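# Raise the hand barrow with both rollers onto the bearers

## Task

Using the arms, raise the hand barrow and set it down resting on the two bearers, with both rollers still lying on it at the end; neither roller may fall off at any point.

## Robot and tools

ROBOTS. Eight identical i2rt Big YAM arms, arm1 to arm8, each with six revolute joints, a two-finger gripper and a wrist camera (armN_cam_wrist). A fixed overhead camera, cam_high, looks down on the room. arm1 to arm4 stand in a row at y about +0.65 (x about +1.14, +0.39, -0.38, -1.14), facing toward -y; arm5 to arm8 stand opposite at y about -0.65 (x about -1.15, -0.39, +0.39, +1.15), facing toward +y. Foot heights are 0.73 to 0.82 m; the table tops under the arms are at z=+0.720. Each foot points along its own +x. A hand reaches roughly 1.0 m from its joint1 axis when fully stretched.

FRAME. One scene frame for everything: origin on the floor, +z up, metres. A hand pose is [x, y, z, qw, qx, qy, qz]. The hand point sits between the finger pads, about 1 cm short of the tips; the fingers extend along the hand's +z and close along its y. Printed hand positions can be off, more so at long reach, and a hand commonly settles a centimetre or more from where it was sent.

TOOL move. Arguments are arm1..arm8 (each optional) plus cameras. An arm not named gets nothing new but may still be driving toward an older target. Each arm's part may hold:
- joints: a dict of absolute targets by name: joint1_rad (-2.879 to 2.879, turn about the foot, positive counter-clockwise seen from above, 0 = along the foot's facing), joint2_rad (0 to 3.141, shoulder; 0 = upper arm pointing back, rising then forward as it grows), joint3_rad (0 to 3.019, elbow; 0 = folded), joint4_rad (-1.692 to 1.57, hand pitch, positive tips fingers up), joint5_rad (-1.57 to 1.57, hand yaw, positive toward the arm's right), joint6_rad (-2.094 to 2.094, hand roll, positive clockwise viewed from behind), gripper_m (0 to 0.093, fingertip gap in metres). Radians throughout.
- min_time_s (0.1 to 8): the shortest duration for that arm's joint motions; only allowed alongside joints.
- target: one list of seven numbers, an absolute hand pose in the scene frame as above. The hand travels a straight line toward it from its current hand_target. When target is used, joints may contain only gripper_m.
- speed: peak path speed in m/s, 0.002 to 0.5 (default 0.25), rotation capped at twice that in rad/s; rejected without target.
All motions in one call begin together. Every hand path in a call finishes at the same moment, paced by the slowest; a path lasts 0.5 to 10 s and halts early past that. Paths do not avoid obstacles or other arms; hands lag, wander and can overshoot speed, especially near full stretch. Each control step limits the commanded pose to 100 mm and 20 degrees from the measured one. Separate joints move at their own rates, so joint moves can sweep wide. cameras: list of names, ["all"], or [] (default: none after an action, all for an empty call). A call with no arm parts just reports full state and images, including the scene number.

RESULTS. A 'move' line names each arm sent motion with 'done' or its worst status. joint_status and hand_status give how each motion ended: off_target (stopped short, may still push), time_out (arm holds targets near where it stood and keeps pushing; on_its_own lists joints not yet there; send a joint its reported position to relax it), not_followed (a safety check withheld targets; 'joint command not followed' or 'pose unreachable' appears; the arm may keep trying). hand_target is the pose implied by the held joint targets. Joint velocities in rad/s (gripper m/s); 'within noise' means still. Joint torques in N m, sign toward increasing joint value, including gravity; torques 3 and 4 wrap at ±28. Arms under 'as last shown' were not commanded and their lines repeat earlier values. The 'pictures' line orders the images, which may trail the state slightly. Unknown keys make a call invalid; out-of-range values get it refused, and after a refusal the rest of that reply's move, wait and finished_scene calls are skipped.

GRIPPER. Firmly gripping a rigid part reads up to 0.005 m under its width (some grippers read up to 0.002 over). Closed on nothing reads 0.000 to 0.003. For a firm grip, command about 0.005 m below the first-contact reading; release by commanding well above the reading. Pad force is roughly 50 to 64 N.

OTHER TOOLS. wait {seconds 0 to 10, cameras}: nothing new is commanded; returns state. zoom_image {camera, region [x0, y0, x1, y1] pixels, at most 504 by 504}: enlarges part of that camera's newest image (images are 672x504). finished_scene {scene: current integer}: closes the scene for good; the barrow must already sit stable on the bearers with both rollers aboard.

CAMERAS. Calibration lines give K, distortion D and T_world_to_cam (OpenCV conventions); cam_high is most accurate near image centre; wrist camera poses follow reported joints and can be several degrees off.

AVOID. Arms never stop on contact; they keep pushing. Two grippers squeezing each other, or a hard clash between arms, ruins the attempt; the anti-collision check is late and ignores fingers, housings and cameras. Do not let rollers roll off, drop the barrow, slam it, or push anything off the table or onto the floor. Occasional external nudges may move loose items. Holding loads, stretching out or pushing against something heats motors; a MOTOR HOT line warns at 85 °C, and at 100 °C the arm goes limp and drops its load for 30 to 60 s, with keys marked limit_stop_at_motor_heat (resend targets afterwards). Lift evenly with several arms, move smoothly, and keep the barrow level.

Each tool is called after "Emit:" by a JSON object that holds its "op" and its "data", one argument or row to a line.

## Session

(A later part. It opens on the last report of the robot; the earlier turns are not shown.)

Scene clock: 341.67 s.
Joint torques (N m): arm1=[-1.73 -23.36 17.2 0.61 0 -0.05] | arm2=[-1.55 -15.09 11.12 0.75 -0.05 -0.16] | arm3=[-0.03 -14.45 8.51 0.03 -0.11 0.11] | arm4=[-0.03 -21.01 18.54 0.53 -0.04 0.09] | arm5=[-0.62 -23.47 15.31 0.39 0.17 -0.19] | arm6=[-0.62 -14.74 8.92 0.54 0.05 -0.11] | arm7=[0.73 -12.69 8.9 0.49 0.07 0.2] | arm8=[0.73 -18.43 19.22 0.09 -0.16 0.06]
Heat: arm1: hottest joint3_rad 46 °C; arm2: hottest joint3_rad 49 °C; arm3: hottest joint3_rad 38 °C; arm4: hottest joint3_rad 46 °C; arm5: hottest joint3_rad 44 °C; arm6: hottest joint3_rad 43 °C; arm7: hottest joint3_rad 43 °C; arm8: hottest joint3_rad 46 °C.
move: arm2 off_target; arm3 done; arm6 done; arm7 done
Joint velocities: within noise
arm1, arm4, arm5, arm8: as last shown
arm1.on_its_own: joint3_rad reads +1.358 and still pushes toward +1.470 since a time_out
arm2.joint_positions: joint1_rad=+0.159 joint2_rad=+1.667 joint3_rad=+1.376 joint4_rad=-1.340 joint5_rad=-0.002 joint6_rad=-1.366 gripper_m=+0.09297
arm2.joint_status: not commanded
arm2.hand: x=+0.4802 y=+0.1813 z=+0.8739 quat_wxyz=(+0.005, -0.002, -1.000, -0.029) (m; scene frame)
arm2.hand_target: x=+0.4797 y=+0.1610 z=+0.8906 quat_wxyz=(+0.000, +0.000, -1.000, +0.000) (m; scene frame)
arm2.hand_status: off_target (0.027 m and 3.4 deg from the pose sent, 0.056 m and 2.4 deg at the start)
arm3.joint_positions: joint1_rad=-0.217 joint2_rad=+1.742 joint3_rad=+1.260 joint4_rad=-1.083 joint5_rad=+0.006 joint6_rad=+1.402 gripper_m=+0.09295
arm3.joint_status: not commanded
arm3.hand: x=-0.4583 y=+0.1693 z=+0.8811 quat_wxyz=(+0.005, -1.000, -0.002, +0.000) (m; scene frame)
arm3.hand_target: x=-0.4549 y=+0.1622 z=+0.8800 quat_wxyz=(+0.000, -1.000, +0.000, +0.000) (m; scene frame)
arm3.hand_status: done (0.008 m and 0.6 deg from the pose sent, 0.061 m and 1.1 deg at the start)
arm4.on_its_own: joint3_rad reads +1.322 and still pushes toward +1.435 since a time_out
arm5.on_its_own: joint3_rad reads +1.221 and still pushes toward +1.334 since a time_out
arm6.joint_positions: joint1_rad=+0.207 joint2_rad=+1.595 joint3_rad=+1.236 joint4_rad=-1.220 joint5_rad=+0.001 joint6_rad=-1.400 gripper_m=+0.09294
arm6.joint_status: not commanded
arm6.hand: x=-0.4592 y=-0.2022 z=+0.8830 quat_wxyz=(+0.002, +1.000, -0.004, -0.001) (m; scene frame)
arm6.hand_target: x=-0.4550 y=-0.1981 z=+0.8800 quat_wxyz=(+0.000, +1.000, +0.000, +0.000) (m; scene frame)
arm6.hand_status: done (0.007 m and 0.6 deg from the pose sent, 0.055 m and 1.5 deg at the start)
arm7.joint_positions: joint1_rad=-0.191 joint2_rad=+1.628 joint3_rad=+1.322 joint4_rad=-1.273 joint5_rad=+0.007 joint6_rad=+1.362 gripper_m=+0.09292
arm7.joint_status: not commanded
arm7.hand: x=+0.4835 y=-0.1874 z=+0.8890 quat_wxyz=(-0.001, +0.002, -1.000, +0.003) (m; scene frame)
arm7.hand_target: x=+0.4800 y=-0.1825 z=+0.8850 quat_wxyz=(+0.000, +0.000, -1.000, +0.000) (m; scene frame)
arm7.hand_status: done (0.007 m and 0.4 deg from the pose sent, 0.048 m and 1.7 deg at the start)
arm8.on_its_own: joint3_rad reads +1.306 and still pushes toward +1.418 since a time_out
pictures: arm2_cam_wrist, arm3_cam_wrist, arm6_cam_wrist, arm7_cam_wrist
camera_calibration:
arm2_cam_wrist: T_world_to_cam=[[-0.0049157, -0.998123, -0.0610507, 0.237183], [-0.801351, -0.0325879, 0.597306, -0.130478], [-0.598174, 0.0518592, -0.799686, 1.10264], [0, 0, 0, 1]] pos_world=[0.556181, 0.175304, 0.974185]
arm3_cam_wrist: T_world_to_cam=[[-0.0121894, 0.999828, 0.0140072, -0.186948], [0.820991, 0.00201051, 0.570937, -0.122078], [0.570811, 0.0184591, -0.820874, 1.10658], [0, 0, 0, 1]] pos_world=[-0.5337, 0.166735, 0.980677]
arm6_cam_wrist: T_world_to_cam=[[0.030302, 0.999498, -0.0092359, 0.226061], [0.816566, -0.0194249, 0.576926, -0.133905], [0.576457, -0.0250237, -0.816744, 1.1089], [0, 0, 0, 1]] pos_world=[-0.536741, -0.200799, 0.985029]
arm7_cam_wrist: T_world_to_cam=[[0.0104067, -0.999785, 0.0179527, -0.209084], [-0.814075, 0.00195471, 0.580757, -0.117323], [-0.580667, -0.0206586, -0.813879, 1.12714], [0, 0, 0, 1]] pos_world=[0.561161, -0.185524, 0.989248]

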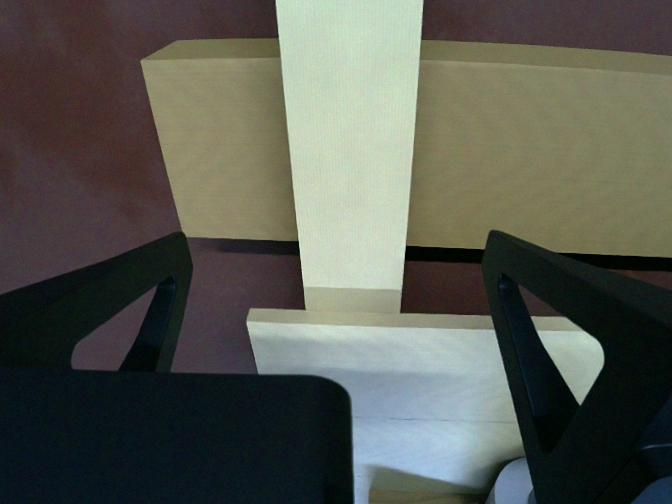

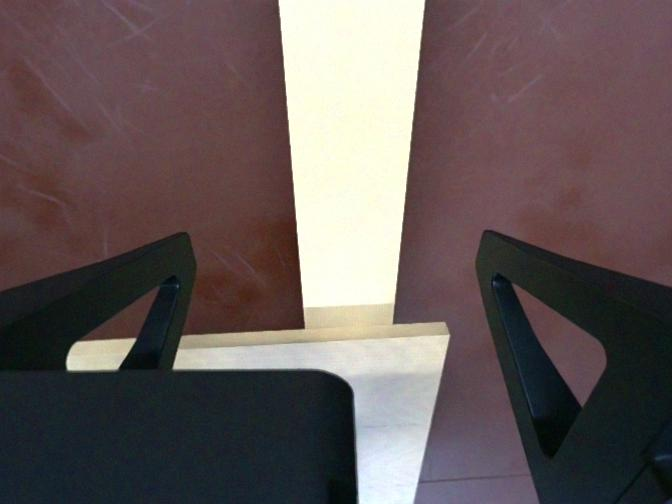

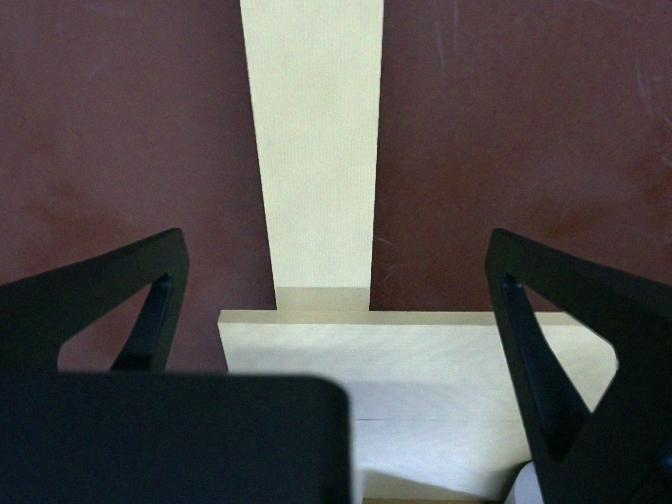

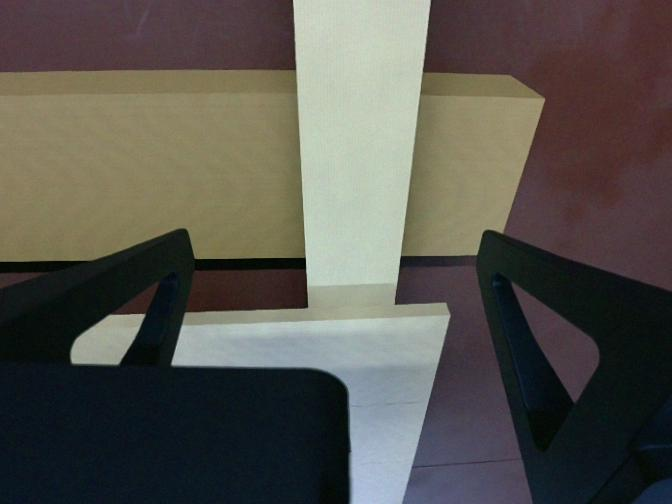

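Emit:
{"op": "move", "data": {
  "arm2": {"target": [0.48, 0.164, 0.805, 0, 0, 1, 0], "speed": 0.12},
  "arm3": {"target": [-0.455, 0.168, 0.80, 0, 1, 0, 0], "speed": 0.12},
  "arm6": {"target": [-0.455, -0.204, 0.80, 0, 1, 0, 0], "speed": 0.12},
  "arm7": {"target": [0.48, -0.190, 0.80, 0, 0, 1, 0], "speed": 0.12},
  "cameras": ["arm2_cam_wrist", "arm3_cam_wrist", "arm6_cam_wrist", "arm7_cam_wrist"]
}}

Scene clock: 345.93 s.
Joint torques (N m): arm1=[-1.49 -23.65 17.14 0.64 0 -0.04] | arm2=[-1.38 -15.09 6.98 0.87 -0.07 -0.14] | arm3=[-0.26 -14.62 6.87 0.05 -0.11 0.09] | arm4=[-0.03 -21.01 18.54 0.53 -0.04 0.09] | arm5=[-0.62 -23.47 15.31 0.4 0.17 -0.18] | arm6=[-0.38 -14.51 7.95 0.55 0.05 -0.11] | arm7=[0.62 -13.45 7.97 0.47 0.05 0.14] | arm8=[0.73 -18.37 19.22 0.09 -0.15 0.06]
Heat: arm1: hottest joint3_rad 47 °C; arm2: hottest joint3_rad 49 °C; arm3: hottest joint3_rad 38 °C; arm4: hottest joint3_rad 47 °C; arm5: hottest joint3_rad 45 °C; arm6: hottest joint3_rad 43 °C; arm7: hottest joint3_rad 43 °C; arm8: hottest joint3_rad 46 °C.
move: arm2 done; arm3 done; arm6 done; arm7 done
Joint velocities: within noise
arm1, arm4, arm5, arm8: as last shown
arm1.on_its_own: joint3_rad reads +1.358 and still pushes toward +1.470 since a time_out
arm2.joint_positions: joint1_rad=+0.159 joint2_rad=+1.732 joint3_rad=+1.282 joint4_rad=-1.124 joint5_rad=-0.002 joint6_rad=-1.366 gripper_m=+0.09297
arm2.joint_status: not commanded
arm2.hand: x=+0.4832 y=+0.1660 z=+0.8089 quat_wxyz=(-0.001, -0.002, -1.000, -0.002) (m; scene frame)
arm2.hand_target: x=+0.4799 y=+0.1641 z=+0.8051 quat_wxyz=(+0.000, +0.000, -1.000, +0.000) (m; scene frame)
arm2.hand_status: done (0.005 m and 0.3 deg from the pose sent, 0.071 m and 3.4 deg at the start)
arm3.joint_positions: joint1_rad=-0.217 joint2_rad=+1.844 joint3_rad=+1.175 joint4_rad=-0.883 joint5_rad=+0.006 joint6_rad=+1.402 gripper_m=+0.09295
arm3.joint_status: not commanded
arm3.hand: x=-0.4580 y=+0.1697 z=+0.8061 quat_wxyz=(-0.001, -1.000, -0.002, +0.001) (m; scene frame)
arm3.hand_target: x=-0.4549 y=+0.1680 z=+0.8001 quat_wxyz=(+0.000, -1.000, +0.000, +0.000) (m; scene frame)
arm3.hand_status: done (0.007 m and 0.3 deg from the pose sent, 0.081 m and 0.6 deg at the start)
arm4.on_its_own: joint3_rad reads +1.322 and still pushes toward +1.435 since a time_out
arm5.on_its_own: joint3_rad reads +1.221 and still pushes toward +1.334 since a time_out
arm6.joint_positions: joint1_rad=+0.207 joint2_rad=+1.672 joint3_rad=+1.108 joint4_rad=-1.008 joint5_rad=+0.001 joint6_rad=-1.400 gripper_m=+0.09294
arm6.joint_status: not commanded
arm6.hand: x=-0.4590 y=-0.2061 z=+0.8060 quat_wxyz=(-0.002, +1.000, -0.004, -0.002) (m; scene frame)
arm6.hand_target: x=-0.4550 y=-0.2042 z=+0.8001 quat_wxyz=(+0.000, +1.000, +0.000, +0.000) (m; scene frame)
arm6.hand_status: done (0.008 m and 0.6 deg from the pose sent, 0.083 m and 0.6 deg at the start)
arm7.joint_positions: joint1_rad=-0.191 joint2_rad=+1.700 joint3_rad=+1.175 joint4_rad=-1.052 joint5_rad=+0.007 joint6_rad=+1.362 gripper_m=+0.09292
arm7.joint_status: not commanded
arm7.hand: x=+0.4820 y=-0.1933 z=+0.8052 quat_wxyz=(-0.001, +0.002, -1.000, +0.002) (m; scene frame)
arm7.hand_target: x=+0.4800 y=-0.1901 z=+0.8001 quat_wxyz=(+0.000, +0.000, -1.000, +0.000) (m; scene frame)
arm7.hand_status: done (0.006 m and 0.3 deg from the pose sent, 0.089 m and 0.4 deg at the start)
arm8.on_its_own: joint3_rad reads +1.306 and still pushes toward +1.418 since a time_out
pictures: arm2_cam_wrist, arm3_cam_wrist, arm6_cam_wrist, arm7_cam_wrist
camera_calibration:
arm2_cam_wrist: T_world_to_cam=[[-0.00449615, -0.999963, -0.00734081, 0.174688], [-0.80787, -0.000694106, 0.58936, -0.0853155], [-0.589344, 0.00858027, -0.807837, 1.06271], [0, 0, 0, 1]] pos_world=[0.55816, 0.165504, 0.910056]
arm3_cam_wrist: T_world_to_cam=[[-0.012141, 0.999926, 0.000411745, -0.175268], [0.822315, 0.00975016, 0.568948, -0.0787299], [0.568902, 0.00724617, -0.822373, 1.04713], [0, 0, 0, 1]] pos_world=[-0.5331, 0.168435, 0.905994]
arm6_cam_wrist: T_world_to_cam=[[0.0303747, 0.999537, -0.00169727, 0.223153], [0.81728, -0.0238585, 0.575746, -0.0894163], [0.575439, -0.0188753, -0.817627, 1.04727], [0, 0, 0, 1]] pos_world=[-0.536338, -0.205416, 0.908133]
arm7_cam_wrist: T_world_to_cam=[[0.0103203, -0.99983, 0.0152979, -0.211222], [-0.814439, 0.000471381, 0.580249, -0.0696269], [-0.580157, -0.0184476, -0.814296, 1.05848], [0, 0, 0, 1]] pos_world=[0.55956, -0.191626, 0.905552]

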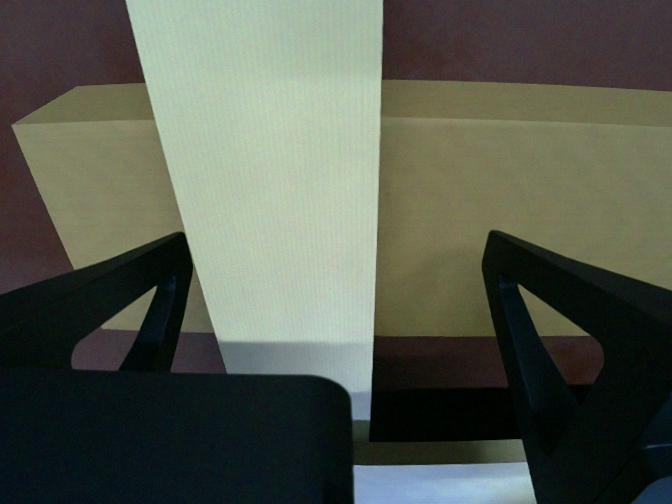

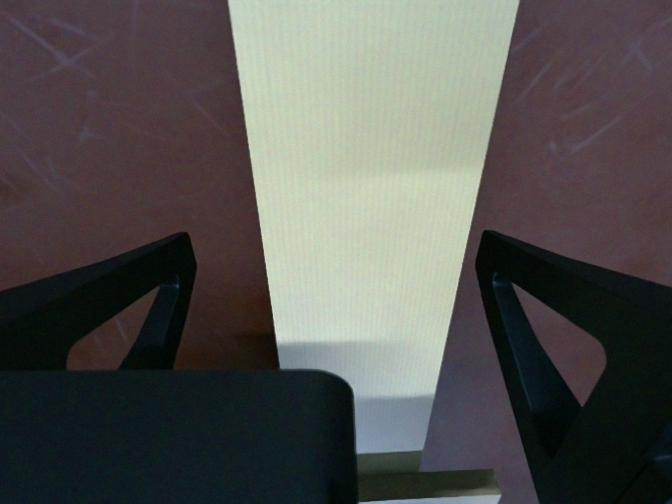

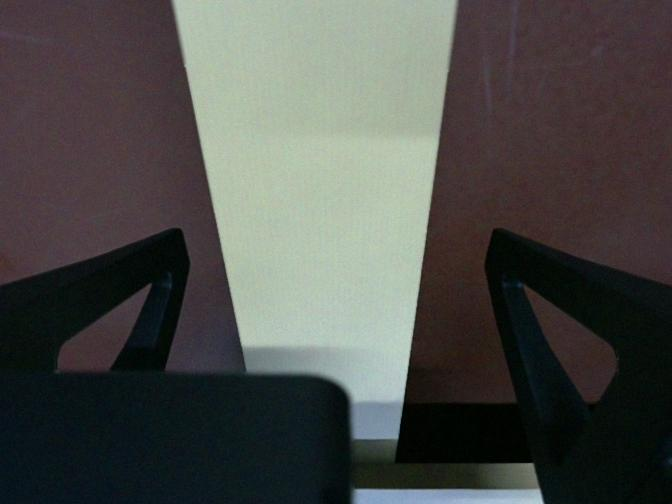

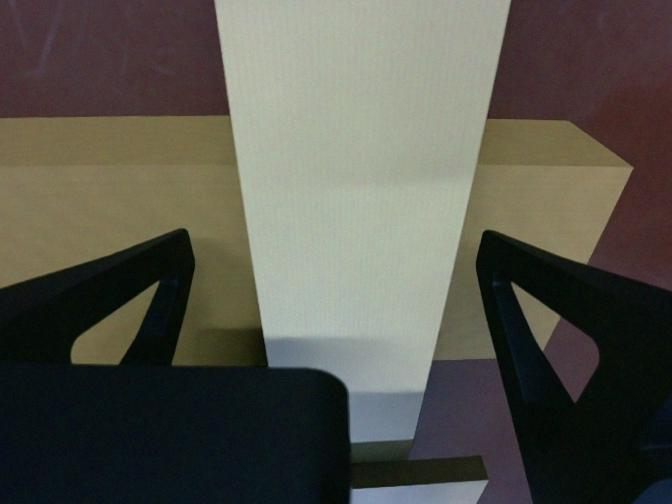

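Emit:
{"op": "move", "data": {
  "arm2": {"target": [0.48, 0.177, 0.802, 0, 0, 1, 0], "speed": 0.1},
  "arm3": {"target": [-0.455, 0.173, 0.798, 0, 1, 0, 0], "speed": 0.1},
  "arm6": {"target": [-0.455, -0.208, 0.798, 0, 1, 0, 0], "speed": 0.1},
  "arm7": {"target": [0.48, -0.194, 0.798, 0, 0, 1, 0], "speed": 0.1},
  "cameras": []
}}

Emit:
{"op": "move", "data": {
  "arm2": {"joints": {"gripper_m": 0.03}},
  "arm3": {"joints": {"gripper_m": 0.03}},
  "arm6": {"joints": {"gripper_m": 0.03}},
  "arm7": {"joints": {"gripper_m": 0.03}},
  "cameras": ["arm2_cam_wrist", "arm3_cam_wrist", "arm6_cam_wrist", "arm7_cam_wrist", "cam_high"]
}}

Scene clock: 350.20 s.
Joint torques (N m): arm1=[-1.73 -23.59 17.18 0.61 0.01 -0.02] | arm2=[-0.91 -17.03 6.46 0.75 -0.07 -0.1] | arm3=[-0.44 -14.97 6.53 0.03 -0.11 0.08] | arm4=[-0.09 -21.01 18.54 0.53 -0.04 0.09] | arm5=[-0.67 -23.65 15.3 0.38 0.17 -0.19] | arm6=[-0.26 -15.03 7.71 0.58 0.05 -0.08] | arm7=[0.32 -13.74 7.8 0.46 0.04 0.13] | arm8=[0.73 -18.37 19.22 0.09 -0.15 0.06]
Heat: arm1: hottest joint3_rad 48 °C; arm2: hottest joint3_rad 48 °C; arm3: hottest joint3_rad 37 °C; arm4: hottest joint3_rad 47 °C; arm5: hottest joint3_rad 46 °C; arm6: hottest joint3_rad 42 °C; arm7: hottest joint3_rad 43 °C; arm8: hottest joint3_rad 47 °C.
move: arm2 done; arm3 done; arm6 done; arm7 done
Joint velocities: within noise
arm1, arm4, arm5, arm8: as last shown
arm1.on_its_own: joint3_rad reads +1.358 and still pushes toward +1.470 since a time_out
arm2.joint_positions: joint1_rad=+0.159 joint2_rad=+1.732 joint3_rad=+1.241 joint4_rad=-1.105 joint5_rad=-0.002 joint6_rad=-1.366 gripper_m=+0.09297
arm2.joint_status: not commanded
arm2.hand: x=+0.4807 y=+0.1784 z=+0.7949 quat_wxyz=(+0.002, -0.002, -1.000, -0.013) (m; scene frame)
arm2.hand_target: x=+0.4799 y=+0.1769 z=+0.8021 quat_wxyz=(+0.000, +0.000, -1.000, +0.000) (m; scene frame)
arm2.hand_status: done (0.007 m and 1.5 deg from the pose sent, 0.013 m and 0.3 deg at the start)
arm3.joint_positions: joint1_rad=-0.217 joint2_rad=+1.844 joint3_rad=+1.161 joint4_rad=-0.871 joint5_rad=+0.006 joint6_rad=+1.402 gripper_m=+0.09295
arm3.joint_status: not commanded
arm3.hand: x=-0.4572 y=+0.1740 z=+0.8019 quat_wxyz=(+0.000, -1.000, -0.002, +0.001) (m; scene frame)
arm3.hand_target: x=-0.4550 y=+0.1730 z=+0.7981 quat_wxyz=(+0.000, -1.000, +0.000, +0.000) (m; scene frame)
arm3.hand_status: done (0.005 m and 0.2 deg from the pose sent, 0.009 m and 0.3 deg at the start)
arm4.on_its_own: joint3_rad reads +1.322 and still pushes toward +1.435 since a time_out
arm5.on_its_own: joint3_rad reads +1.221 and still pushes toward +1.334 since a time_out
arm6.joint_positions: joint1_rad=+0.207 joint2_rad=+1.672 joint3_rad=+1.096 joint4_rad=-0.999 joint5_rad=+0.001 joint6_rad=-1.400 gripper_m=+0.09294
arm6.joint_status: not commanded
arm6.hand: x=-0.4585 y=-0.2091 z=+0.8024 quat_wxyz=(+0.000, +1.000, -0.004, -0.002) (m; scene frame)
arm6.hand_target: x=-0.4550 y=-0.2081 z=+0.7981 quat_wxyz=(+0.000, +1.000, +0.000, +0.000) (m; scene frame)
arm6.hand_status: done (0.006 m and 0.5 deg from the pose sent, 0.009 m and 0.6 deg at the start)
arm7.joint_positions: joint1_rad=-0.191 joint2_rad=+1.700 joint3_rad=+1.163 joint4_rad=-1.043 joint5_rad=+0.007 joint6_rad=+1.362 gripper_m=+0.09292
arm7.joint_status: not commanded
arm7.hand: x=+0.4813 y=-0.1964 z=+0.8012 quat_wxyz=(-0.001, +0.002, -1.000, +0.004) (m; scene frame)
arm7.hand_target: x=+0.4800 y=-0.1941 z=+0.7980 quat_wxyz=(+0.000, +0.000, -1.000, +0.000) (m; scene frame)
arm7.hand_status: done (0.004 m and 0.5 deg from the pose sent, 0.007 m and 0.3 deg at the start)
arm8.on_its_own: joint3_rad reads +1.306 and still pushes toward +1.418 since a time_out
pictures: none
No camera images: "cameras" was empty.

Scene clock: 350.90 s.
Joint torques (N m): arm1=[-1.73 -23.53 17.21 0.64 0.01 -0.03] | arm2=[-0.91 -16.97 6.58 0.68 -0.26 -0.03] | arm3=[-0.44 -14.86 6.78 0.03 -0.11 0.1] | arm4=[-0.03 -21.01 18.54 0.51 -0.06 0.09] | arm5=[-0.67 -23.47 15.31 0.4 0.21 -0.19] | arm6=[-0.32 -14.92 7.71 0.51 0.04 -0.07] | arm7=[0.26 -13.98 7.94 0.39 0.09 0.15] | arm8=[0.67 -18.37 19.22 0.09 -0.18 0.06]
Heat: arm1: hottest joint3_rad 48 °C; arm2: hottest joint3_rad 48 °C; arm3: hottest joint3_rad 37 °C; arm4: hottest joint3_rad 48 °C; arm5: hottest joint3_rad 46 °C; arm6: hottest joint3_rad 42 °C; arm7: hottest joint3_rad 43 °C; arm8: hottest joint3_rad 47 °C.
move: arm2 off_target; arm3 off_target; arm6 off_target; arm7 off_target
Joint velocities: within noise
arm1, arm4, arm5: as last shown
arm1.on_its_own: joint3_rad reads +1.358 and still pushes toward +1.470 since a time_out
arm2.joint_positions: joint1_rad=+0.159 joint2_rad=+1.731 joint3_rad=+1.239 joint4_rad=-1.102 joint5_rad=+0.002 joint6_rad=-1.372 gripper_m=+0.04485
arm2.joint_status: gripper_m off_target (ended at +0.04488, target +0.03000)
arm2.hand: x=+0.4800 y=+0.1782 z=+0.7948 quat_wxyz=(+0.003, +0.001, -1.000, -0.011) (m; scene frame)
arm2.hand_target: x=+0.4799 y=+0.1771 z=+0.8019 quat_wxyz=(+0.000, +0.000, -1.000, +0.000) (m; scene frame)
arm2.hand_status: not commanded
arm3.joint_positions: joint1_rad=-0.217 joint2_rad=+1.843 joint3_rad=+1.158 joint4_rad=-0.872 joint5_rad=+0.006 joint6_rad=+1.399 gripper_m=+0.04598
arm3.joint_status: gripper_m off_target (ended at +0.04602, target +0.03000)
arm3.hand: x=-0.4570 y=+0.1756 z=+0.8013 quat_wxyz=(+0.002, -1.000, -0.003, +0.001) (m; scene frame)
arm3.hand_target: x=-0.4549 y=+0.1731 z=+0.7981 quat_wxyz=(+0.000, -1.000, +0.000, +0.000) (m; scene frame)
arm3.hand_status: not commanded
arm4.joint_positions: joint1_rad=+0.509 joint2_rad=+1.864 joint3_rad=+1.322 joint4_rad=-1.032 joint5_rad=-0.002 joint6_rad=-1.105 gripper_m=+0.04528
arm4.on_its_own: joint3_rad reads +1.322 and still pushes toward +1.435 since a time_out
arm4.hand_target: x=-0.8763 y=+0.1426 z=+0.8765 quat_wxyz=(-0.039, +0.000, -0.996, +0.075) (m; scene frame)
arm5.joint_positions: joint1_rad=-0.538 joint2_rad=+1.882 joint3_rad=+1.221 joint4_rad=-0.885 joint5_rad=-0.005 joint6_rad=+1.071 gripper_m=+0.04339
arm5.on_its_own: joint3_rad reads +1.221 and still pushes toward +1.334 since a time_out
arm5.hand: x=-0.9023 y=-0.2032 z=+0.8019 quat_wxyz=(-0.001, -0.001, -1.000, -0.006) (m; scene frame)
arm6.joint_positions: joint1_rad=+0.207 joint2_rad=+1.672 joint3_rad=+1.096 joint4_rad=-0.998 joint5_rad=+0.001 joint6_rad=-1.403 gripper_m=+0.04434
arm6.joint_status: gripper_m off_target (ended at +0.04437, target +0.03000)
arm6.hand: x=-0.4585 y=-0.2090 z=+0.8022 quat_wxyz=(-0.001, +1.000, -0.003, -0.002) (m; scene frame)
arm6.hand_target: x=-0.4551 y=-0.2081 z=+0.7981 quat_wxyz=(+0.000, +1.000, +0.000, +0.000) (m; scene frame)
arm6.hand_status: not commanded
arm7.joint_positions: joint1_rad=-0.191 joint2_rad=+1.699 joint3_rad=+1.160 joint4_rad=-1.041 joint5_rad=+0.007 joint6_rad=+1.362 gripper_m=+0.04488
arm7.joint_status: gripper_m off_target (ended at +0.04490, target +0.03000)
arm7.hand: x=+0.4811 y=-0.1970 z=+0.8006 quat_wxyz=(-0.001, +0.002, -1.000, +0.003) (m; scene frame)
arm7.hand_target: x=+0.4800 y=-0.1941 z=+0.7981 quat_wxyz=(+0.000, +0.000, -1.000, +0.000) (m; scene frame)
arm7.hand_status: not commanded
arm8.joint_positions: joint1_rad=+0.535 joint2_rad=+1.771 joint3_rad=+1.306 joint4_rad=-1.108 joint5_rad=+0.000 joint6_rad=-1.065 gripper_m=+0.04515
arm8.joint_status: not commanded
arm8.on_its_own: joint3_rad reads +1.306 and still pushes toward +1.418 since a time_out
arm8.hand: x=+0.9053 y=-0.2102 z=+0.8023 quat_wxyz=(+0.007, +1.000, -0.002, +0.003) (m; scene frame)
arm8.hand_target: x=+0.8778 y=-0.1719 z=+0.8743 quat_wxyz=(-0.070, +0.997, +0.000, -0.040) (m; scene frame)
arm8.hand_status: not commanded
pictures: arm2_cam_wrist, arm3_cam_wrist, arm6_cam_wrist, arm7_cam_wrist, cam_high
camera_calibration:
arm2_cam_wrist: T_world_to_cam=[[0.00186867, -0.99967, -0.0256269, 0.198111], [-0.803131, -0.0167689, 0.595566, -0.0840195], [-0.595799, 0.0194689, -0.802897, 1.04653], [0, 0, 0, 1]] pos_world=[0.555673, 0.176261, 0.895372]
arm3_cam_wrist: T_world_to_cam=[[-0.0148766, 0.999866, 0.00680167, -0.18756], [0.821677, 0.00834869, 0.569892, -0.0776771], [0.569759, 0.0140668, -0.821692, 1.0412], [0, 0, 0, 1]] pos_world=[-0.532196, 0.173537, 0.901086]
arm6_cam_wrist: T_world_to_cam=[[0.027713, 0.999608, -0.00397627, 0.226681], [0.817142, -0.0203628, 0.576077, -0.0872097], [0.57577, -0.019214, -0.817386, 1.04368], [0, 0, 0, 1]] pos_world=[-0.53594, -0.208314, 0.904231]
arm7_cam_wrist: T_world_to_cam=[[0.0110894, -0.999773, 0.0181992, -0.217469], [-0.813865, 0.00154976, 0.581052, -0.0683819], [-0.580949, -0.0212553, -0.813663, 1.05345], [0, 0, 0, 1]] pos_world=[0.55876, -0.194923, 0.900847]

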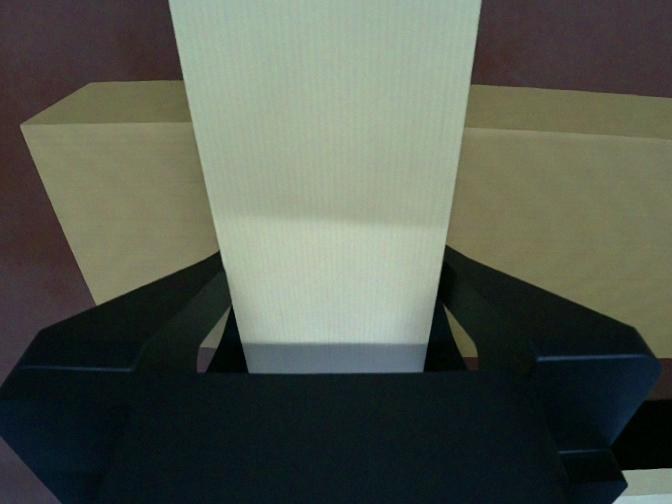

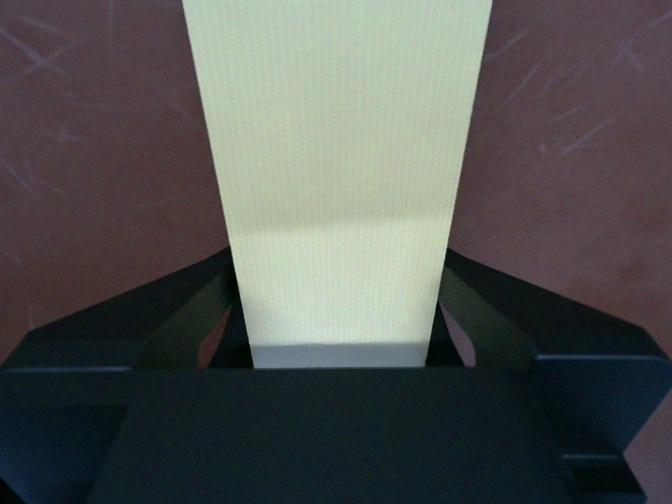

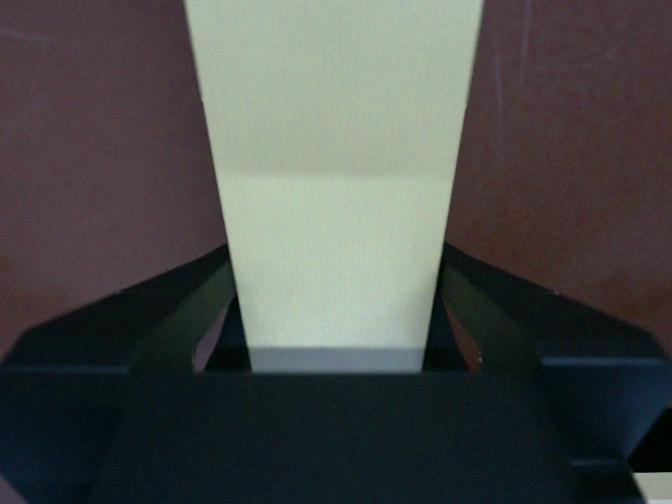

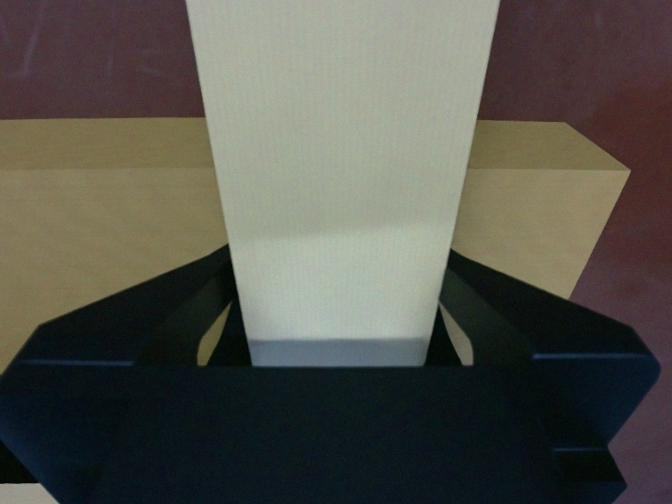

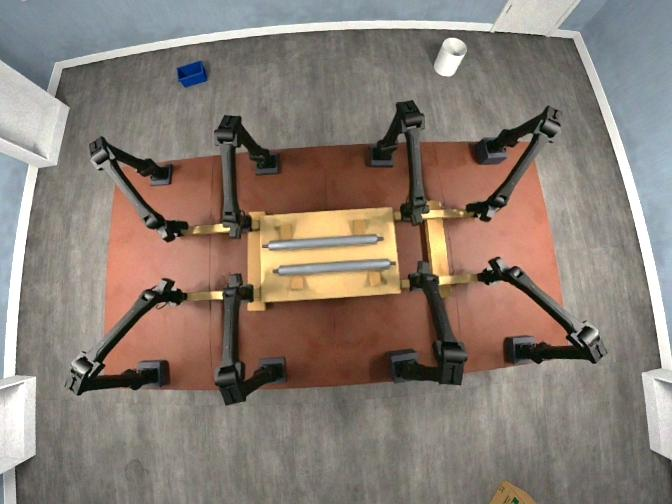

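Emit:
{"op": "move", "data": {
  "arm1": {"joints": {"joint2_rad": 1.799, "joint3_rad": 1.404, "joint4_rad": -1.055}, "min_time_s": 1.5},
  "arm4": {"joints": {"joint2_rad": 1.792, "joint3_rad": 1.370, "joint4_rad": -1.032}, "min_time_s": 1.5},
  "arm5": {"joints": {"joint2_rad": 1.813, "joint3_rad": 1.261, "joint4_rad": -0.885}, "min_time_s": 1.5},
  "arm8": {"joints": {"joint2_rad": 1.702, "joint3_rad": 1.355, "joint4_rad": -1.108}, "min_time_s": 1.5},
  "arm2": {"joints": {"joint2_rad": 1.664, "joint3_rad": 1.296, "joint4_rad": -1.102}, "min_time_s": 1.5},
  "arm3": {"joints": {"joint2_rad": 1.777, "joint3_rad": 1.208, "joint4_rad": -0.872}, "min_time_s": 1.5},
  "arm6": {"joints": {"joint2_rad": 1.612, "joint3_rad": 1.150, "joint4_rad": -0.998}, "min_time_s": 1.5},
  "arm7": {"joints": {"joint2_rad": 1.636, "joint3_rad": 1.214, "joint4_rad": -1.041}, "min_time_s": 1.5},
  "cameras": []
}}

Scene clock: 378.37 s.
Joint torques (N m): arm1=[-1.38 -24.41 11.49 0.51 0.03 -0.06] | arm2=[-0.91 -20.66 11.33 0.31 -0.21 -0.03] | arm3=[-0.44 -20.78 10.99 -0.29 -0.11 0.1] | arm4=[-0.09 -21.95 12.57 0.35 -0.06 0.08] | arm5=[-0.5 -24.18 9.55 0.2 0.21 -0.2] | arm6=[-0.32 -20.54 12.33 0.18 0.04 -0.06] | arm7=[0.26 -18.9 12.37 -0.02 0.08 0.15] | arm8=[0.73 -19.14 13.64 -0.02 -0.19 0.06]
Heat: arm1: hottest joint3_rad 52 °C; arm2: hottest joint3_rad 43 °C; arm3: hottest joint3_rad 35 °C; arm4: hottest joint3_rad 52 °C; arm5: hottest joint3_rad 49 °C; arm6: hottest joint3_rad 39 °C; arm7: hottest joint3_rad 41 °C; arm8: hottest joint3_rad 50 °C.
move: arm1 done; arm2 done; arm3 done; arm4 done; arm5 done; arm6 done; arm7 done; arm8 done
Joint velocities: within noise
arm1.joint_positions: joint1_rad=-0.480 joint2_rad=+1.872 joint3_rad=+1.358 joint4_rad=-1.056 joint5_rad=+0.000 joint6_rad=+1.101 gripper_m=+0.04517
arm1.joint_status: all done
arm1.hand: x=+0.9061 y=+0.1785 z=+0.8067 quat_wxyz=(+0.004, -1.000, -0.006, -0.001) (m; scene frame)
arm1.hand_target: x=+0.8895 y=+0.1591 z=+0.8614 quat_wxyz=(-0.050, -0.998, +0.000, +0.026) (m; scene frame)
arm1.hand_status: not commanded
arm2.joint_positions: joint1_rad=+0.159 joint2_rad=+1.726 joint3_rad=+1.239 joint4_rad=-1.102 joint5_rad=+0.001 joint6_rad=-1.372 gripper_m=+0.04485
arm2.joint_status: all done
arm2.hand: x=+0.4803 y=+0.1779 z=+0.7971 quat_wxyz=(+0.002, +0.001, -1.000, -0.009) (m; scene frame)
arm2.hand_target: x=+0.4849 y=+0.1527 z=+0.8468 quat_wxyz=(-0.010, +0.000, -0.999, +0.049) (m; scene frame)
arm2.hand_status: not commanded
arm3.joint_positions: joint1_rad=-0.217 joint2_rad=+1.839 joint3_rad=+1.158 joint4_rad=-0.872 joint5_rad=+0.006 joint6_rad=+1.399 gripper_m=+0.04598
arm3.joint_status: all done
arm3.hand: x=-0.4571 y=+0.1749 z=+0.8035 quat_wxyz=(-0.001, -1.000, -0.003, +0.001) (m; scene frame)
arm3.hand_target: x=-0.4600 y=+0.1431 z=+0.8492 quat_wxyz=(-0.056, -0.998, +0.000, +0.009) (m; scene frame)
arm3.hand_status: not commanded
arm4.joint_positions: joint1_rad=+0.510 joint2_rad=+1.864 joint3_rad=+1.322 joint4_rad=-1.032 joint5_rad=-0.002 joint6_rad=-1.104 gripper_m=+0.04528
arm4.joint_status: all done
arm4.hand: x=-0.9036 y=+0.1873 z=+0.8040 quat_wxyz=(+0.003, +0.002, -1.000, -0.003) (m; scene frame)
arm4.hand_target: x=-0.8883 y=+0.1658 z=+0.8579 quat_wxyz=(-0.026, +0.000, -0.998, +0.050) (m; scene frame)
arm4.hand_status: not commanded
arm5.joint_positions: joint1_rad=-0.538 joint2_rad=+1.882 joint3_rad=+1.221 joint4_rad=-0.885 joint5_rad=-0.005 joint6_rad=+1.071 gripper_m=+0.04339
arm5.joint_status: all done
arm5.hand: x=-0.9023 y=-0.2032 z=+0.8019 quat_wxyz=(-0.001, -0.001, -1.000, -0.006) (m; scene frame)
arm5.hand_target: x=-0.8836 y=-0.1822 z=+0.8495 quat_wxyz=(-0.030, +0.000, -0.998, -0.053) (m; scene frame)
arm5.hand_status: not commanded
arm6.joint_positions: joint1_rad=+0.207 joint2_rad=+1.668 joint3_rad=+1.096 joint4_rad=-0.998 joint5_rad=+0.001 joint6_rad=-1.403 gripper_m=+0.04434
arm6.joint_status: all done
arm6.hand: x=-0.4585 y=-0.2087 z=+0.8037 quat_wxyz=(-0.002, +1.000, -0.003, -0.002) (m; scene frame)
arm6.hand_target: x=-0.4590 y=-0.1816 z=+0.8471 quat_wxyz=(-0.057, +0.998, +0.000, -0.009) (m; scene frame)
arm6.hand_status: not commanded
arm7.joint_positions: joint1_rad=-0.191 joint2_rad=+1.694 joint3_rad=+1.160 joint4_rad=-1.041 joint5_rad=+0.007 joint6_rad=+1.361 gripper_m=+0.04488
arm7.joint_status: all done
arm7.hand: x=+0.4812 y=-0.1966 z=+0.8030 quat_wxyz=(-0.001, +0.002, -1.000, +0.001) (m; scene frame)
arm7.hand_target: x=+0.4850 y=-0.1711 z=+0.8483 quat_wxyz=(-0.011, +0.000, -0.998, -0.054) (m; scene frame)
arm7.hand_status: not commanded
arm8.joint_positions: joint1_rad=+0.535 joint2_rad=+1.771 joint3_rad=+1.306 joint4_rad=-1.108 joint5_rad=+0.000 joint6_rad=-1.065 gripper_m=+0.04515
arm8.joint_status: all done
arm8.hand: x=+0.9053 y=-0.2102 z=+0.8023 quat_wxyz=(+0.006, +1.000, -0.002, +0.003) (m; scene frame)
arm8.hand_target: x=+0.8895 y=-0.1929 z=+0.8540 quat_wxyz=(-0.045, +0.999, +0.000, -0.026) (m; scene frame)
arm8.hand_status: not commanded
pictures: none
No camera images: "cameras" was empty.

Emit:
{"op": "move", "data": {
  "arm1": {"joints": {"joint2_rad": 1.764, "joint3_rad": 1.431}, "min_time_s": 2},
  "arm4": {"joints": {"joint2_rad": 1.758, "joint3_rad": 1.396}, "min_time_s": 2},
  "arm5": {"joints": {"joint2_rad": 1.781, "joint3_rad": 1.288}, "min_time_s": 2},
  "arm8": {"joints": {"joint2_rad": 1.670, "joint3_rad": 1.383}, "min_time_s": 2},
  "arm2": {"joints": {"joint2_rad": 1.625, "joint3_rad": 1.323}, "min_time_s": 2},
  "arm3": {"joints": {"joint2_rad": 1.746, "joint3_rad": 1.231}, "min_time_s": 2},
  "arm6": {"joints": {"joint2_rad": 1.584, "joint3_rad": 1.175}, "min_time_s": 2},
  "arm7": {"joints": {"joint2_rad": 1.607, "joint3_rad": 1.239}, "min_time_s": 2},
  "cameras": []
}}

Scene clock: 384.73 s.
Joint torques (N m): arm1=[-1.67 -26.81 13.87 0.51 0 -0.05] | arm2=[-0.91 -22.59 13.42 0.32 -0.07 -0.03] | arm3=[-0.38 -22.07 13.07 -0.01 -0.11 0.1] | arm4=[-0.09 -23.36 15.04 0.47 -0.02 0.08] | arm5=[-0.62 -25.93 11.77 0.44 0.18 -0.19] | arm6=[-0.26 -21.83 14.15 0.39 0.04 -0.06] | arm7=[0.5 -20.07 14.53 -0.01 0.08 0.15] | arm8=[0.73 -20.48 16.18 0.01 -0.2 0.06]
Heat: arm1: hottest joint3_rad 50 °C; arm2: hottest joint3_rad 44 °C; arm3: hottest joint3_rad 36 °C; arm4: hottest joint3_rad 51 °C; arm5: hottest joint3_rad 48 °C; arm6: hottest joint3_rad 40 °C; arm7: hottest joint3_rad 41 °C; arm8: hottest joint3_rad 50 °C.
move: arm1 done; arm2 done; arm3 done; arm4 done; arm5 done; arm6 done; arm7 done; arm8 done
Joint velocities: within noise
arm1.joint_positions: joint1_rad=-0.480 joint2_rad=+1.861 joint3_rad=+1.358 joint4_rad=-1.058 joint5_rad=+0.000 joint6_rad=+1.101 gripper_m=+0.04517
arm1.joint_status: all done
arm1.hand: x=+0.9058 y=+0.1781 z=+0.8127 quat_wxyz=(-0.001, -1.000, -0.006, +0.001) (m; scene frame)
arm1.hand_target: x=+0.8844 y=+0.1490 z=+0.8908 quat_wxyz=(-0.078, -0.996, +0.000, +0.039) (m; scene frame)
arm1.hand_status: not commanded
arm2.joint_positions: joint1_rad=+0.159 joint2_rad=+1.710 joint3_rad=+1.239 joint4_rad=-1.102 joint5_rad=-0.002 joint6_rad=-1.372 gripper_m=+0.04477
arm2.joint_status: all done
arm2.hand: x=+0.4810 y=+0.1771 z=+0.8042 quat_wxyz=(-0.001, +0.001, -1.000, -0.002) (m; scene frame)
arm2.hand_target: x=+0.4868 y=+0.1429 z=+0.8766 quat_wxyz=(-0.016, +0.000, -0.997, +0.082) (m; scene frame)
arm2.hand_status: not commanded
arm3.joint_positions: joint1_rad=-0.217 joint2_rad=+1.824 joint3_rad=+1.158 joint4_rad=-0.879 joint5_rad=+0.006 joint6_rad=+1.399 gripper_m=+0.04594
arm3.joint_status: all done
arm3.hand: x=-0.4572 y=+0.1745 z=+0.8104 quat_wxyz=(-0.004, -1.000, -0.003, +0.002) (m; scene frame)
arm3.hand_target: x=-0.4622 y=+0.1301 z=+0.8732 quat_wxyz=(-0.083, -0.996, +0.000, +0.014) (m; scene frame)
arm3.hand_status: not commanded
arm4.joint_positions: joint1_rad=+0.510 joint2_rad=+1.851 joint3_rad=+1.322 joint4_rad=-1.035 joint5_rad=-0.004 joint6_rad=-1.104 gripper_m=+0.04528
arm4.joint_status: all done
arm4.hand: x=-0.9032 y=+0.1869 z=+0.8107 quat_wxyz=(+0.000, +0.002, -1.000, +0.001) (m; scene frame)
arm4.hand_target: x=-0.8829 y=+0.1556 z=+0.8861 quat_wxyz=(-0.040, +0.000, -0.996, +0.076) (m; scene frame)
arm4.hand_status: not commanded
arm5.joint_positions: joint1_rad=-0.538 joint2_rad=+1.870 joint3_rad=+1.221 joint4_rad=-0.892 joint5_rad=-0.005 joint6_rad=+1.071 gripper_m=+0.04339
arm5.joint_status: all done
arm5.hand: x=-0.9022 y=-0.2032 z=+0.8077 quat_wxyz=(-0.002, -0.001, -1.000, -0.009) (m; scene frame)
arm5.hand_target: x=-0.8764 y=-0.1693 z=+0.8761 quat_wxyz=(-0.044, +0.000, -0.996, -0.079) (m; scene frame)
arm5.hand_status: not commanded
arm6.joint_positions: joint1_rad=+0.207 joint2_rad=+1.656 joint3_rad=+1.100 joint4_rad=-1.003 joint5_rad=+0.001 joint6_rad=-1.403 gripper_m=+0.04434
arm6.joint_status: all done
arm6.hand: x=-0.4587 y=-0.2074 z=+0.8100 quat_wxyz=(-0.008, +1.000, -0.003, -0.003) (m; scene frame)
arm6.hand_target: x=-0.4606 y=-0.1708 z=+0.8694 quat_wxyz=(-0.083, +0.996, -0.001, -0.013) (m; scene frame)
arm6.hand_status: not commanded
arm7.joint_positions: joint1_rad=-0.191 joint2_rad=+1.680 joint3_rad=+1.160 joint4_rad=-1.041 joint5_rad=+0.007 joint6_rad=+1.361 gripper_m=+0.04488
arm7.joint_status: all done
arm7.hand: x=+0.4814 y=-0.1956 z=+0.8092 quat_wxyz=(-0.003, +0.002, -1.000, -0.006) (m; scene frame)
arm7.hand_target: x=+0.4871 y=-0.1611 z=+0.8717 quat_wxyz=(-0.017, +0.000, -0.997, -0.081) (m; scene frame)
arm7.hand_status: not commanded
arm8.joint_positions: joint1_rad=+0.535 joint2_rad=+1.759 joint3_rad=+1.306 joint4_rad=-1.108 joint5_rad=+0.000 joint6_rad=-1.065 gripper_m=+0.04515
arm8.joint_status: all done
arm8.hand: x=+0.9050 y=-0.2095 z=+0.8082 quat_wxyz=(+0.001, +1.000, -0.002, +0.001) (m; scene frame)
arm8.hand_target: x=+0.8845 y=-0.1837 z=+0.8813 quat_wxyz=(-0.071, +0.997, +0.000, -0.040) (m; scene frame)
arm8.hand_status: not commanded
pictures: none
No camera images: "cameras" was empty.

Emit:
{"op": "move", "data": {
  "arm1": {"target": [0.8844, 0.1490, 0.9208, -0.078, -0.996, 0, 0.039], "speed": 0.04},
  "arm2": {"target": [0.4868, 0.1429, 0.9066, -0.016, 0, -0.997, 0.082], "speed": 0.04},
  "arm3": {"target": [-0.4622, 0.1301, 0.9032, -0.083, -0.996, 0, 0.014], "speed": 0.04},
  "arm4": {"target": [-0.8829, 0.1556, 0.9161, -0.040, 0, -0.996, 0.076], "speed": 0.04},
  "arm5": {"target": [-0.8764, -0.1693, 0.9061, -0.044, 0, -0.996, -0.079], "speed": 0.04},
  "arm6": {"target": [-0.4606, -0.1708, 0.8994, -0.083, 0.996, -0.001, -0.013], "speed": 0.04},
  "arm7": {"target": [0.4871, -0.1611, 0.9017, -0.017, 0, -0.997, -0.081], "speed": 0.04},
  "arm8": {"target": [0.8845, -0.1837, 0.9113, -0.071, 0.997, 0, -0.040], "speed": 0.04},
  "cameras": ["cam_high", "arm2_cam_wrist", "arm6_cam_wrist"]
}}

Scene clock: 398.47 s.
Joint torques (N m): arm1=[-1.44 -26.11 14.9 -0.08 -0.02 -0.05] | arm2=[-0.91 -22.24 14.06 -0.17 0.07 -0.02] | arm3=[-0.38 -21.89 13.78 -0.21 -0.11 0.1] | arm4=[-0.15 -22.95 15.99 -0.02 0.17 0.09] | arm5=[-0.56 -25.41 12.71 -0.06 0.15 -0.19] | arm6=[-0.26 -21.77 14.68 0.16 0.1 -0.04] | arm7=[0.03 -19.66 15.46 -0.44 0.1 0.14] | arm8=[0.67 -20.13 17.5 -0.51 -0.04 0.06]
Heat: arm1: hottest joint3_rad 49 °C; arm2: hottest joint3_rad 47 °C; arm3: hottest joint3_rad 37 °C; arm4: hottest joint3_rad 50 °C; arm5: hottest joint3_rad 47 °C; arm6: hottest joint3_rad 43 °C; arm7: hottest joint3_rad 43 °C; arm8: hottest joint3_rad 50 °C.
move: arm1 off_target; arm2 off_target; arm3 off_target; arm4 off_target; arm5 off_target; arm6 off_target; arm7 off_target; arm8 off_target
Joint velocities: within noise
arm1.joint_positions: joint1_rad=-0.480 joint2_rad=+1.819 joint3_rad=+1.375 joint4_rad=-1.107 joint5_rad=+0.001 joint6_rad=+1.101 gripper_m=+0.04511
arm1.joint_status: not commanded
arm1.hand: x=+0.9064 y=+0.1794 z=+0.8398 quat_wxyz=(-0.005, -1.000, -0.006, +0.003) (m; scene frame)
arm1.hand_target: x=+0.8873 y=+0.1549 z=+0.9201 quat_wxyz=(-0.078, -0.996, +0.000, +0.040) (m; scene frame)
arm1.hand_status: off_target (0.089 m and 9.3 deg from the pose sent, 0.114 m and 9.9 deg at the start)
arm2.joint_positions: joint1_rad=+0.159 joint2_rad=+1.672 joint3_rad=+1.268 joint4_rad=-1.159 joint5_rad=-0.005 joint6_rad=-1.372 gripper_m=+0.04466
arm2.joint_status: not commanded
arm2.hand: x=+0.4813 y=+0.1777 z=+0.8319 quat_wxyz=(-0.003, +0.001, -1.000, +0.003) (m; scene frame)
arm2.hand_target: x=+0.4855 y=+0.1491 z=+0.9060 quat_wxyz=(-0.016, +0.000, -0.996, +0.082) (m; scene frame)
arm2.hand_status: off_target (0.083 m and 9.2 deg from the pose sent, 0.108 m and 9.8 deg at the start)
arm3.joint_positions: joint1_rad=-0.217 joint2_rad=+1.774 joint3_rad=+1.174 joint4_rad=-0.945 joint5_rad=+0.006 joint6_rad=+1.399 gripper_m=+0.04586
arm3.joint_status: not commanded
arm3.hand: x=-0.4569 y=+0.1763 z=+0.8387 quat_wxyz=(-0.005, -1.000, -0.003, +0.002) (m; scene frame)
arm3.hand_target: x=-0.4612 y=+0.1354 z=+0.9041 quat_wxyz=(-0.083, -0.996, +0.000, +0.013) (m; scene frame)
arm3.hand_status: off_target (0.079 m and 9.1 deg from the pose sent, 0.103 m and 9.2 deg at the start)
arm4.joint_positions: joint1_rad=+0.510 joint2_rad=+1.808 joint3_rad=+1.342 joint4_rad=-1.089 joint5_rad=-0.011 joint6_rad=-1.104 gripper_m=+0.04528
arm4.joint_status: not commanded
arm4.hand: x=-0.9024 y=+0.1885 z=+0.8386 quat_wxyz=(-0.005, +0.002, -1.000, +0.004) (m; scene frame)
arm4.hand_target: x=-0.8858 y=+0.1612 z=+0.9156 quat_wxyz=(-0.041, +0.000, -0.996, +0.076) (m; scene frame)
arm4.hand_status: off_target (0.086 m and 9.2 deg from the pose sent, 0.112 m and 9.7 deg at the start)
arm5.joint_positions: joint1_rad=-0.538 joint2_rad=+1.820 joint3_rad=+1.233 joint4_rad=-0.944 joint5_rad=-0.002 joint6_rad=+1.072 gripper_m=+0.04339
arm5.joint_status: not commanded
arm5.hand: x=-0.9024 y=-0.2043 z=+0.8354 quat_wxyz=(-0.005, -0.001, -1.000, -0.012) (m; scene frame)
arm5.hand_target: x=-0.8792 y=-0.1740 z=+0.9061 quat_wxyz=(-0.045, +0.000, -0.996, -0.079) (m; scene frame)
arm5.hand_status: off_target (0.083 m and 8.9 deg from the pose sent, 0.107 m and 9.4 deg at the start)
arm6.joint_positions: joint1_rad=+0.207 joint2_rad=+1.617 joint3_rad=+1.134 joint4_rad=-1.075 joint5_rad=+0.001 joint6_rad=-1.404 gripper_m=+0.04434
arm6.joint_status: not commanded
arm6.hand: x=-0.4585 y=-0.2078 z=+0.8381 quat_wxyz=(-0.009, +1.000, -0.003, -0.003) (m; scene frame)
arm6.hand_target: x=-0.4599 y=-0.1756 z=+0.8996 quat_wxyz=(-0.083, +0.996, -0.001, -0.013) (m; scene frame)
arm6.hand_status: off_target (0.072 m and 8.6 deg from the pose sent, 0.096 m and 8.7 deg at the start)
arm7.joint_positions: joint1_rad=-0.191 joint2_rad=+1.640 joint3_rad=+1.188 joint4_rad=-1.101 joint5_rad=+0.007 joint6_rad=+1.361 gripper_m=+0.04480
arm7.joint_status: not commanded
arm7.hand: x=+0.4813 y=-0.1967 z=+0.8361 quat_wxyz=(-0.003, +0.002, -1.000, -0.010) (m; scene frame)
arm7.hand_target: x=+0.4861 y=-0.1663 z=+0.9015 quat_wxyz=(-0.017, +0.000, -0.997, -0.081) (m; scene frame)
arm7.hand_status: off_target (0.075 m and 8.3 deg from the pose sent, 0.099 m and 8.7 deg at the start)
arm8.joint_positions: joint1_rad=+0.535 joint2_rad=+1.720 joint3_rad=+1.327 joint4_rad=-1.163 joint5_rad=-0.006 joint6_rad=-1.065 gripper_m=+0.04515
arm8.joint_status: not commanded
arm8.hand: x=+0.9055 y=-0.2126 z=+0.8341 quat_wxyz=(+0.000, +1.000, -0.002, -0.003) (m; scene frame)
arm8.hand_target: x=+0.8876 y=-0.1894 z=+0.9107 quat_wxyz=(-0.071, +0.997, +0.000, -0.041) (m; scene frame)
arm8.hand_status: off_target (0.085 m and 9.2 deg from the pose sent, 0.108 m and 9.5 deg at the start)
pictures: arm2_cam_wrist, arm6_cam_wrist, cam_high
camera_calibration:
arm2_cam_wrist: T_world_to_cam=[[0.00197352, -0.999992, 0.00340097, 0.174443], [-0.810511, 0.000392479, 0.585724, -0.0964524], [-0.585721, -0.00391246, -0.810504, 1.08272], [0, 0, 0, 1]] pos_world=[0.55565, 0.178715, 0.933447]
arm6_cam_wrist: T_world_to_cam=[[0.027021, 0.999565, 0.0118233, 0.212117], [0.818649, -0.0289147, 0.573565, -0.106806], [0.573657, -0.00581911, -0.819075, 1.07632], [0, 0, 0, 1]] pos_world=[-0.535734, -0.208849, 0.940339]

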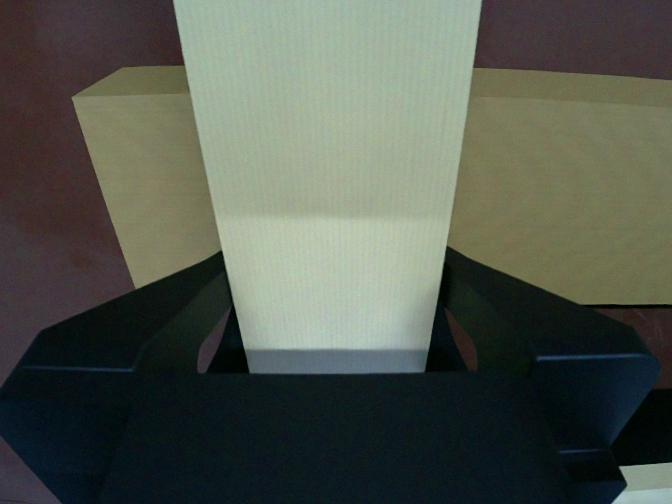

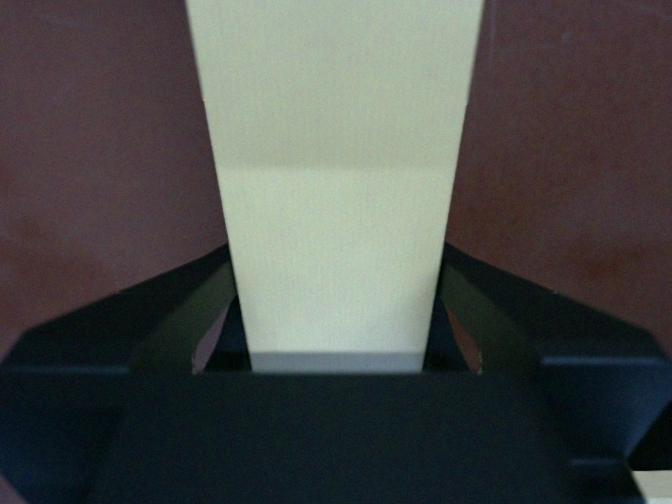

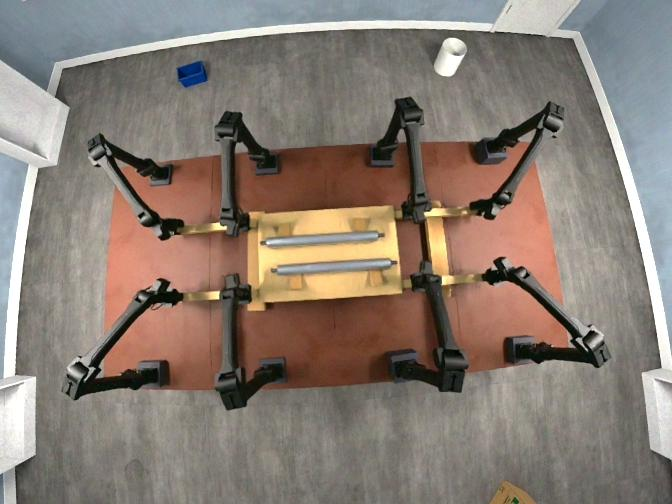

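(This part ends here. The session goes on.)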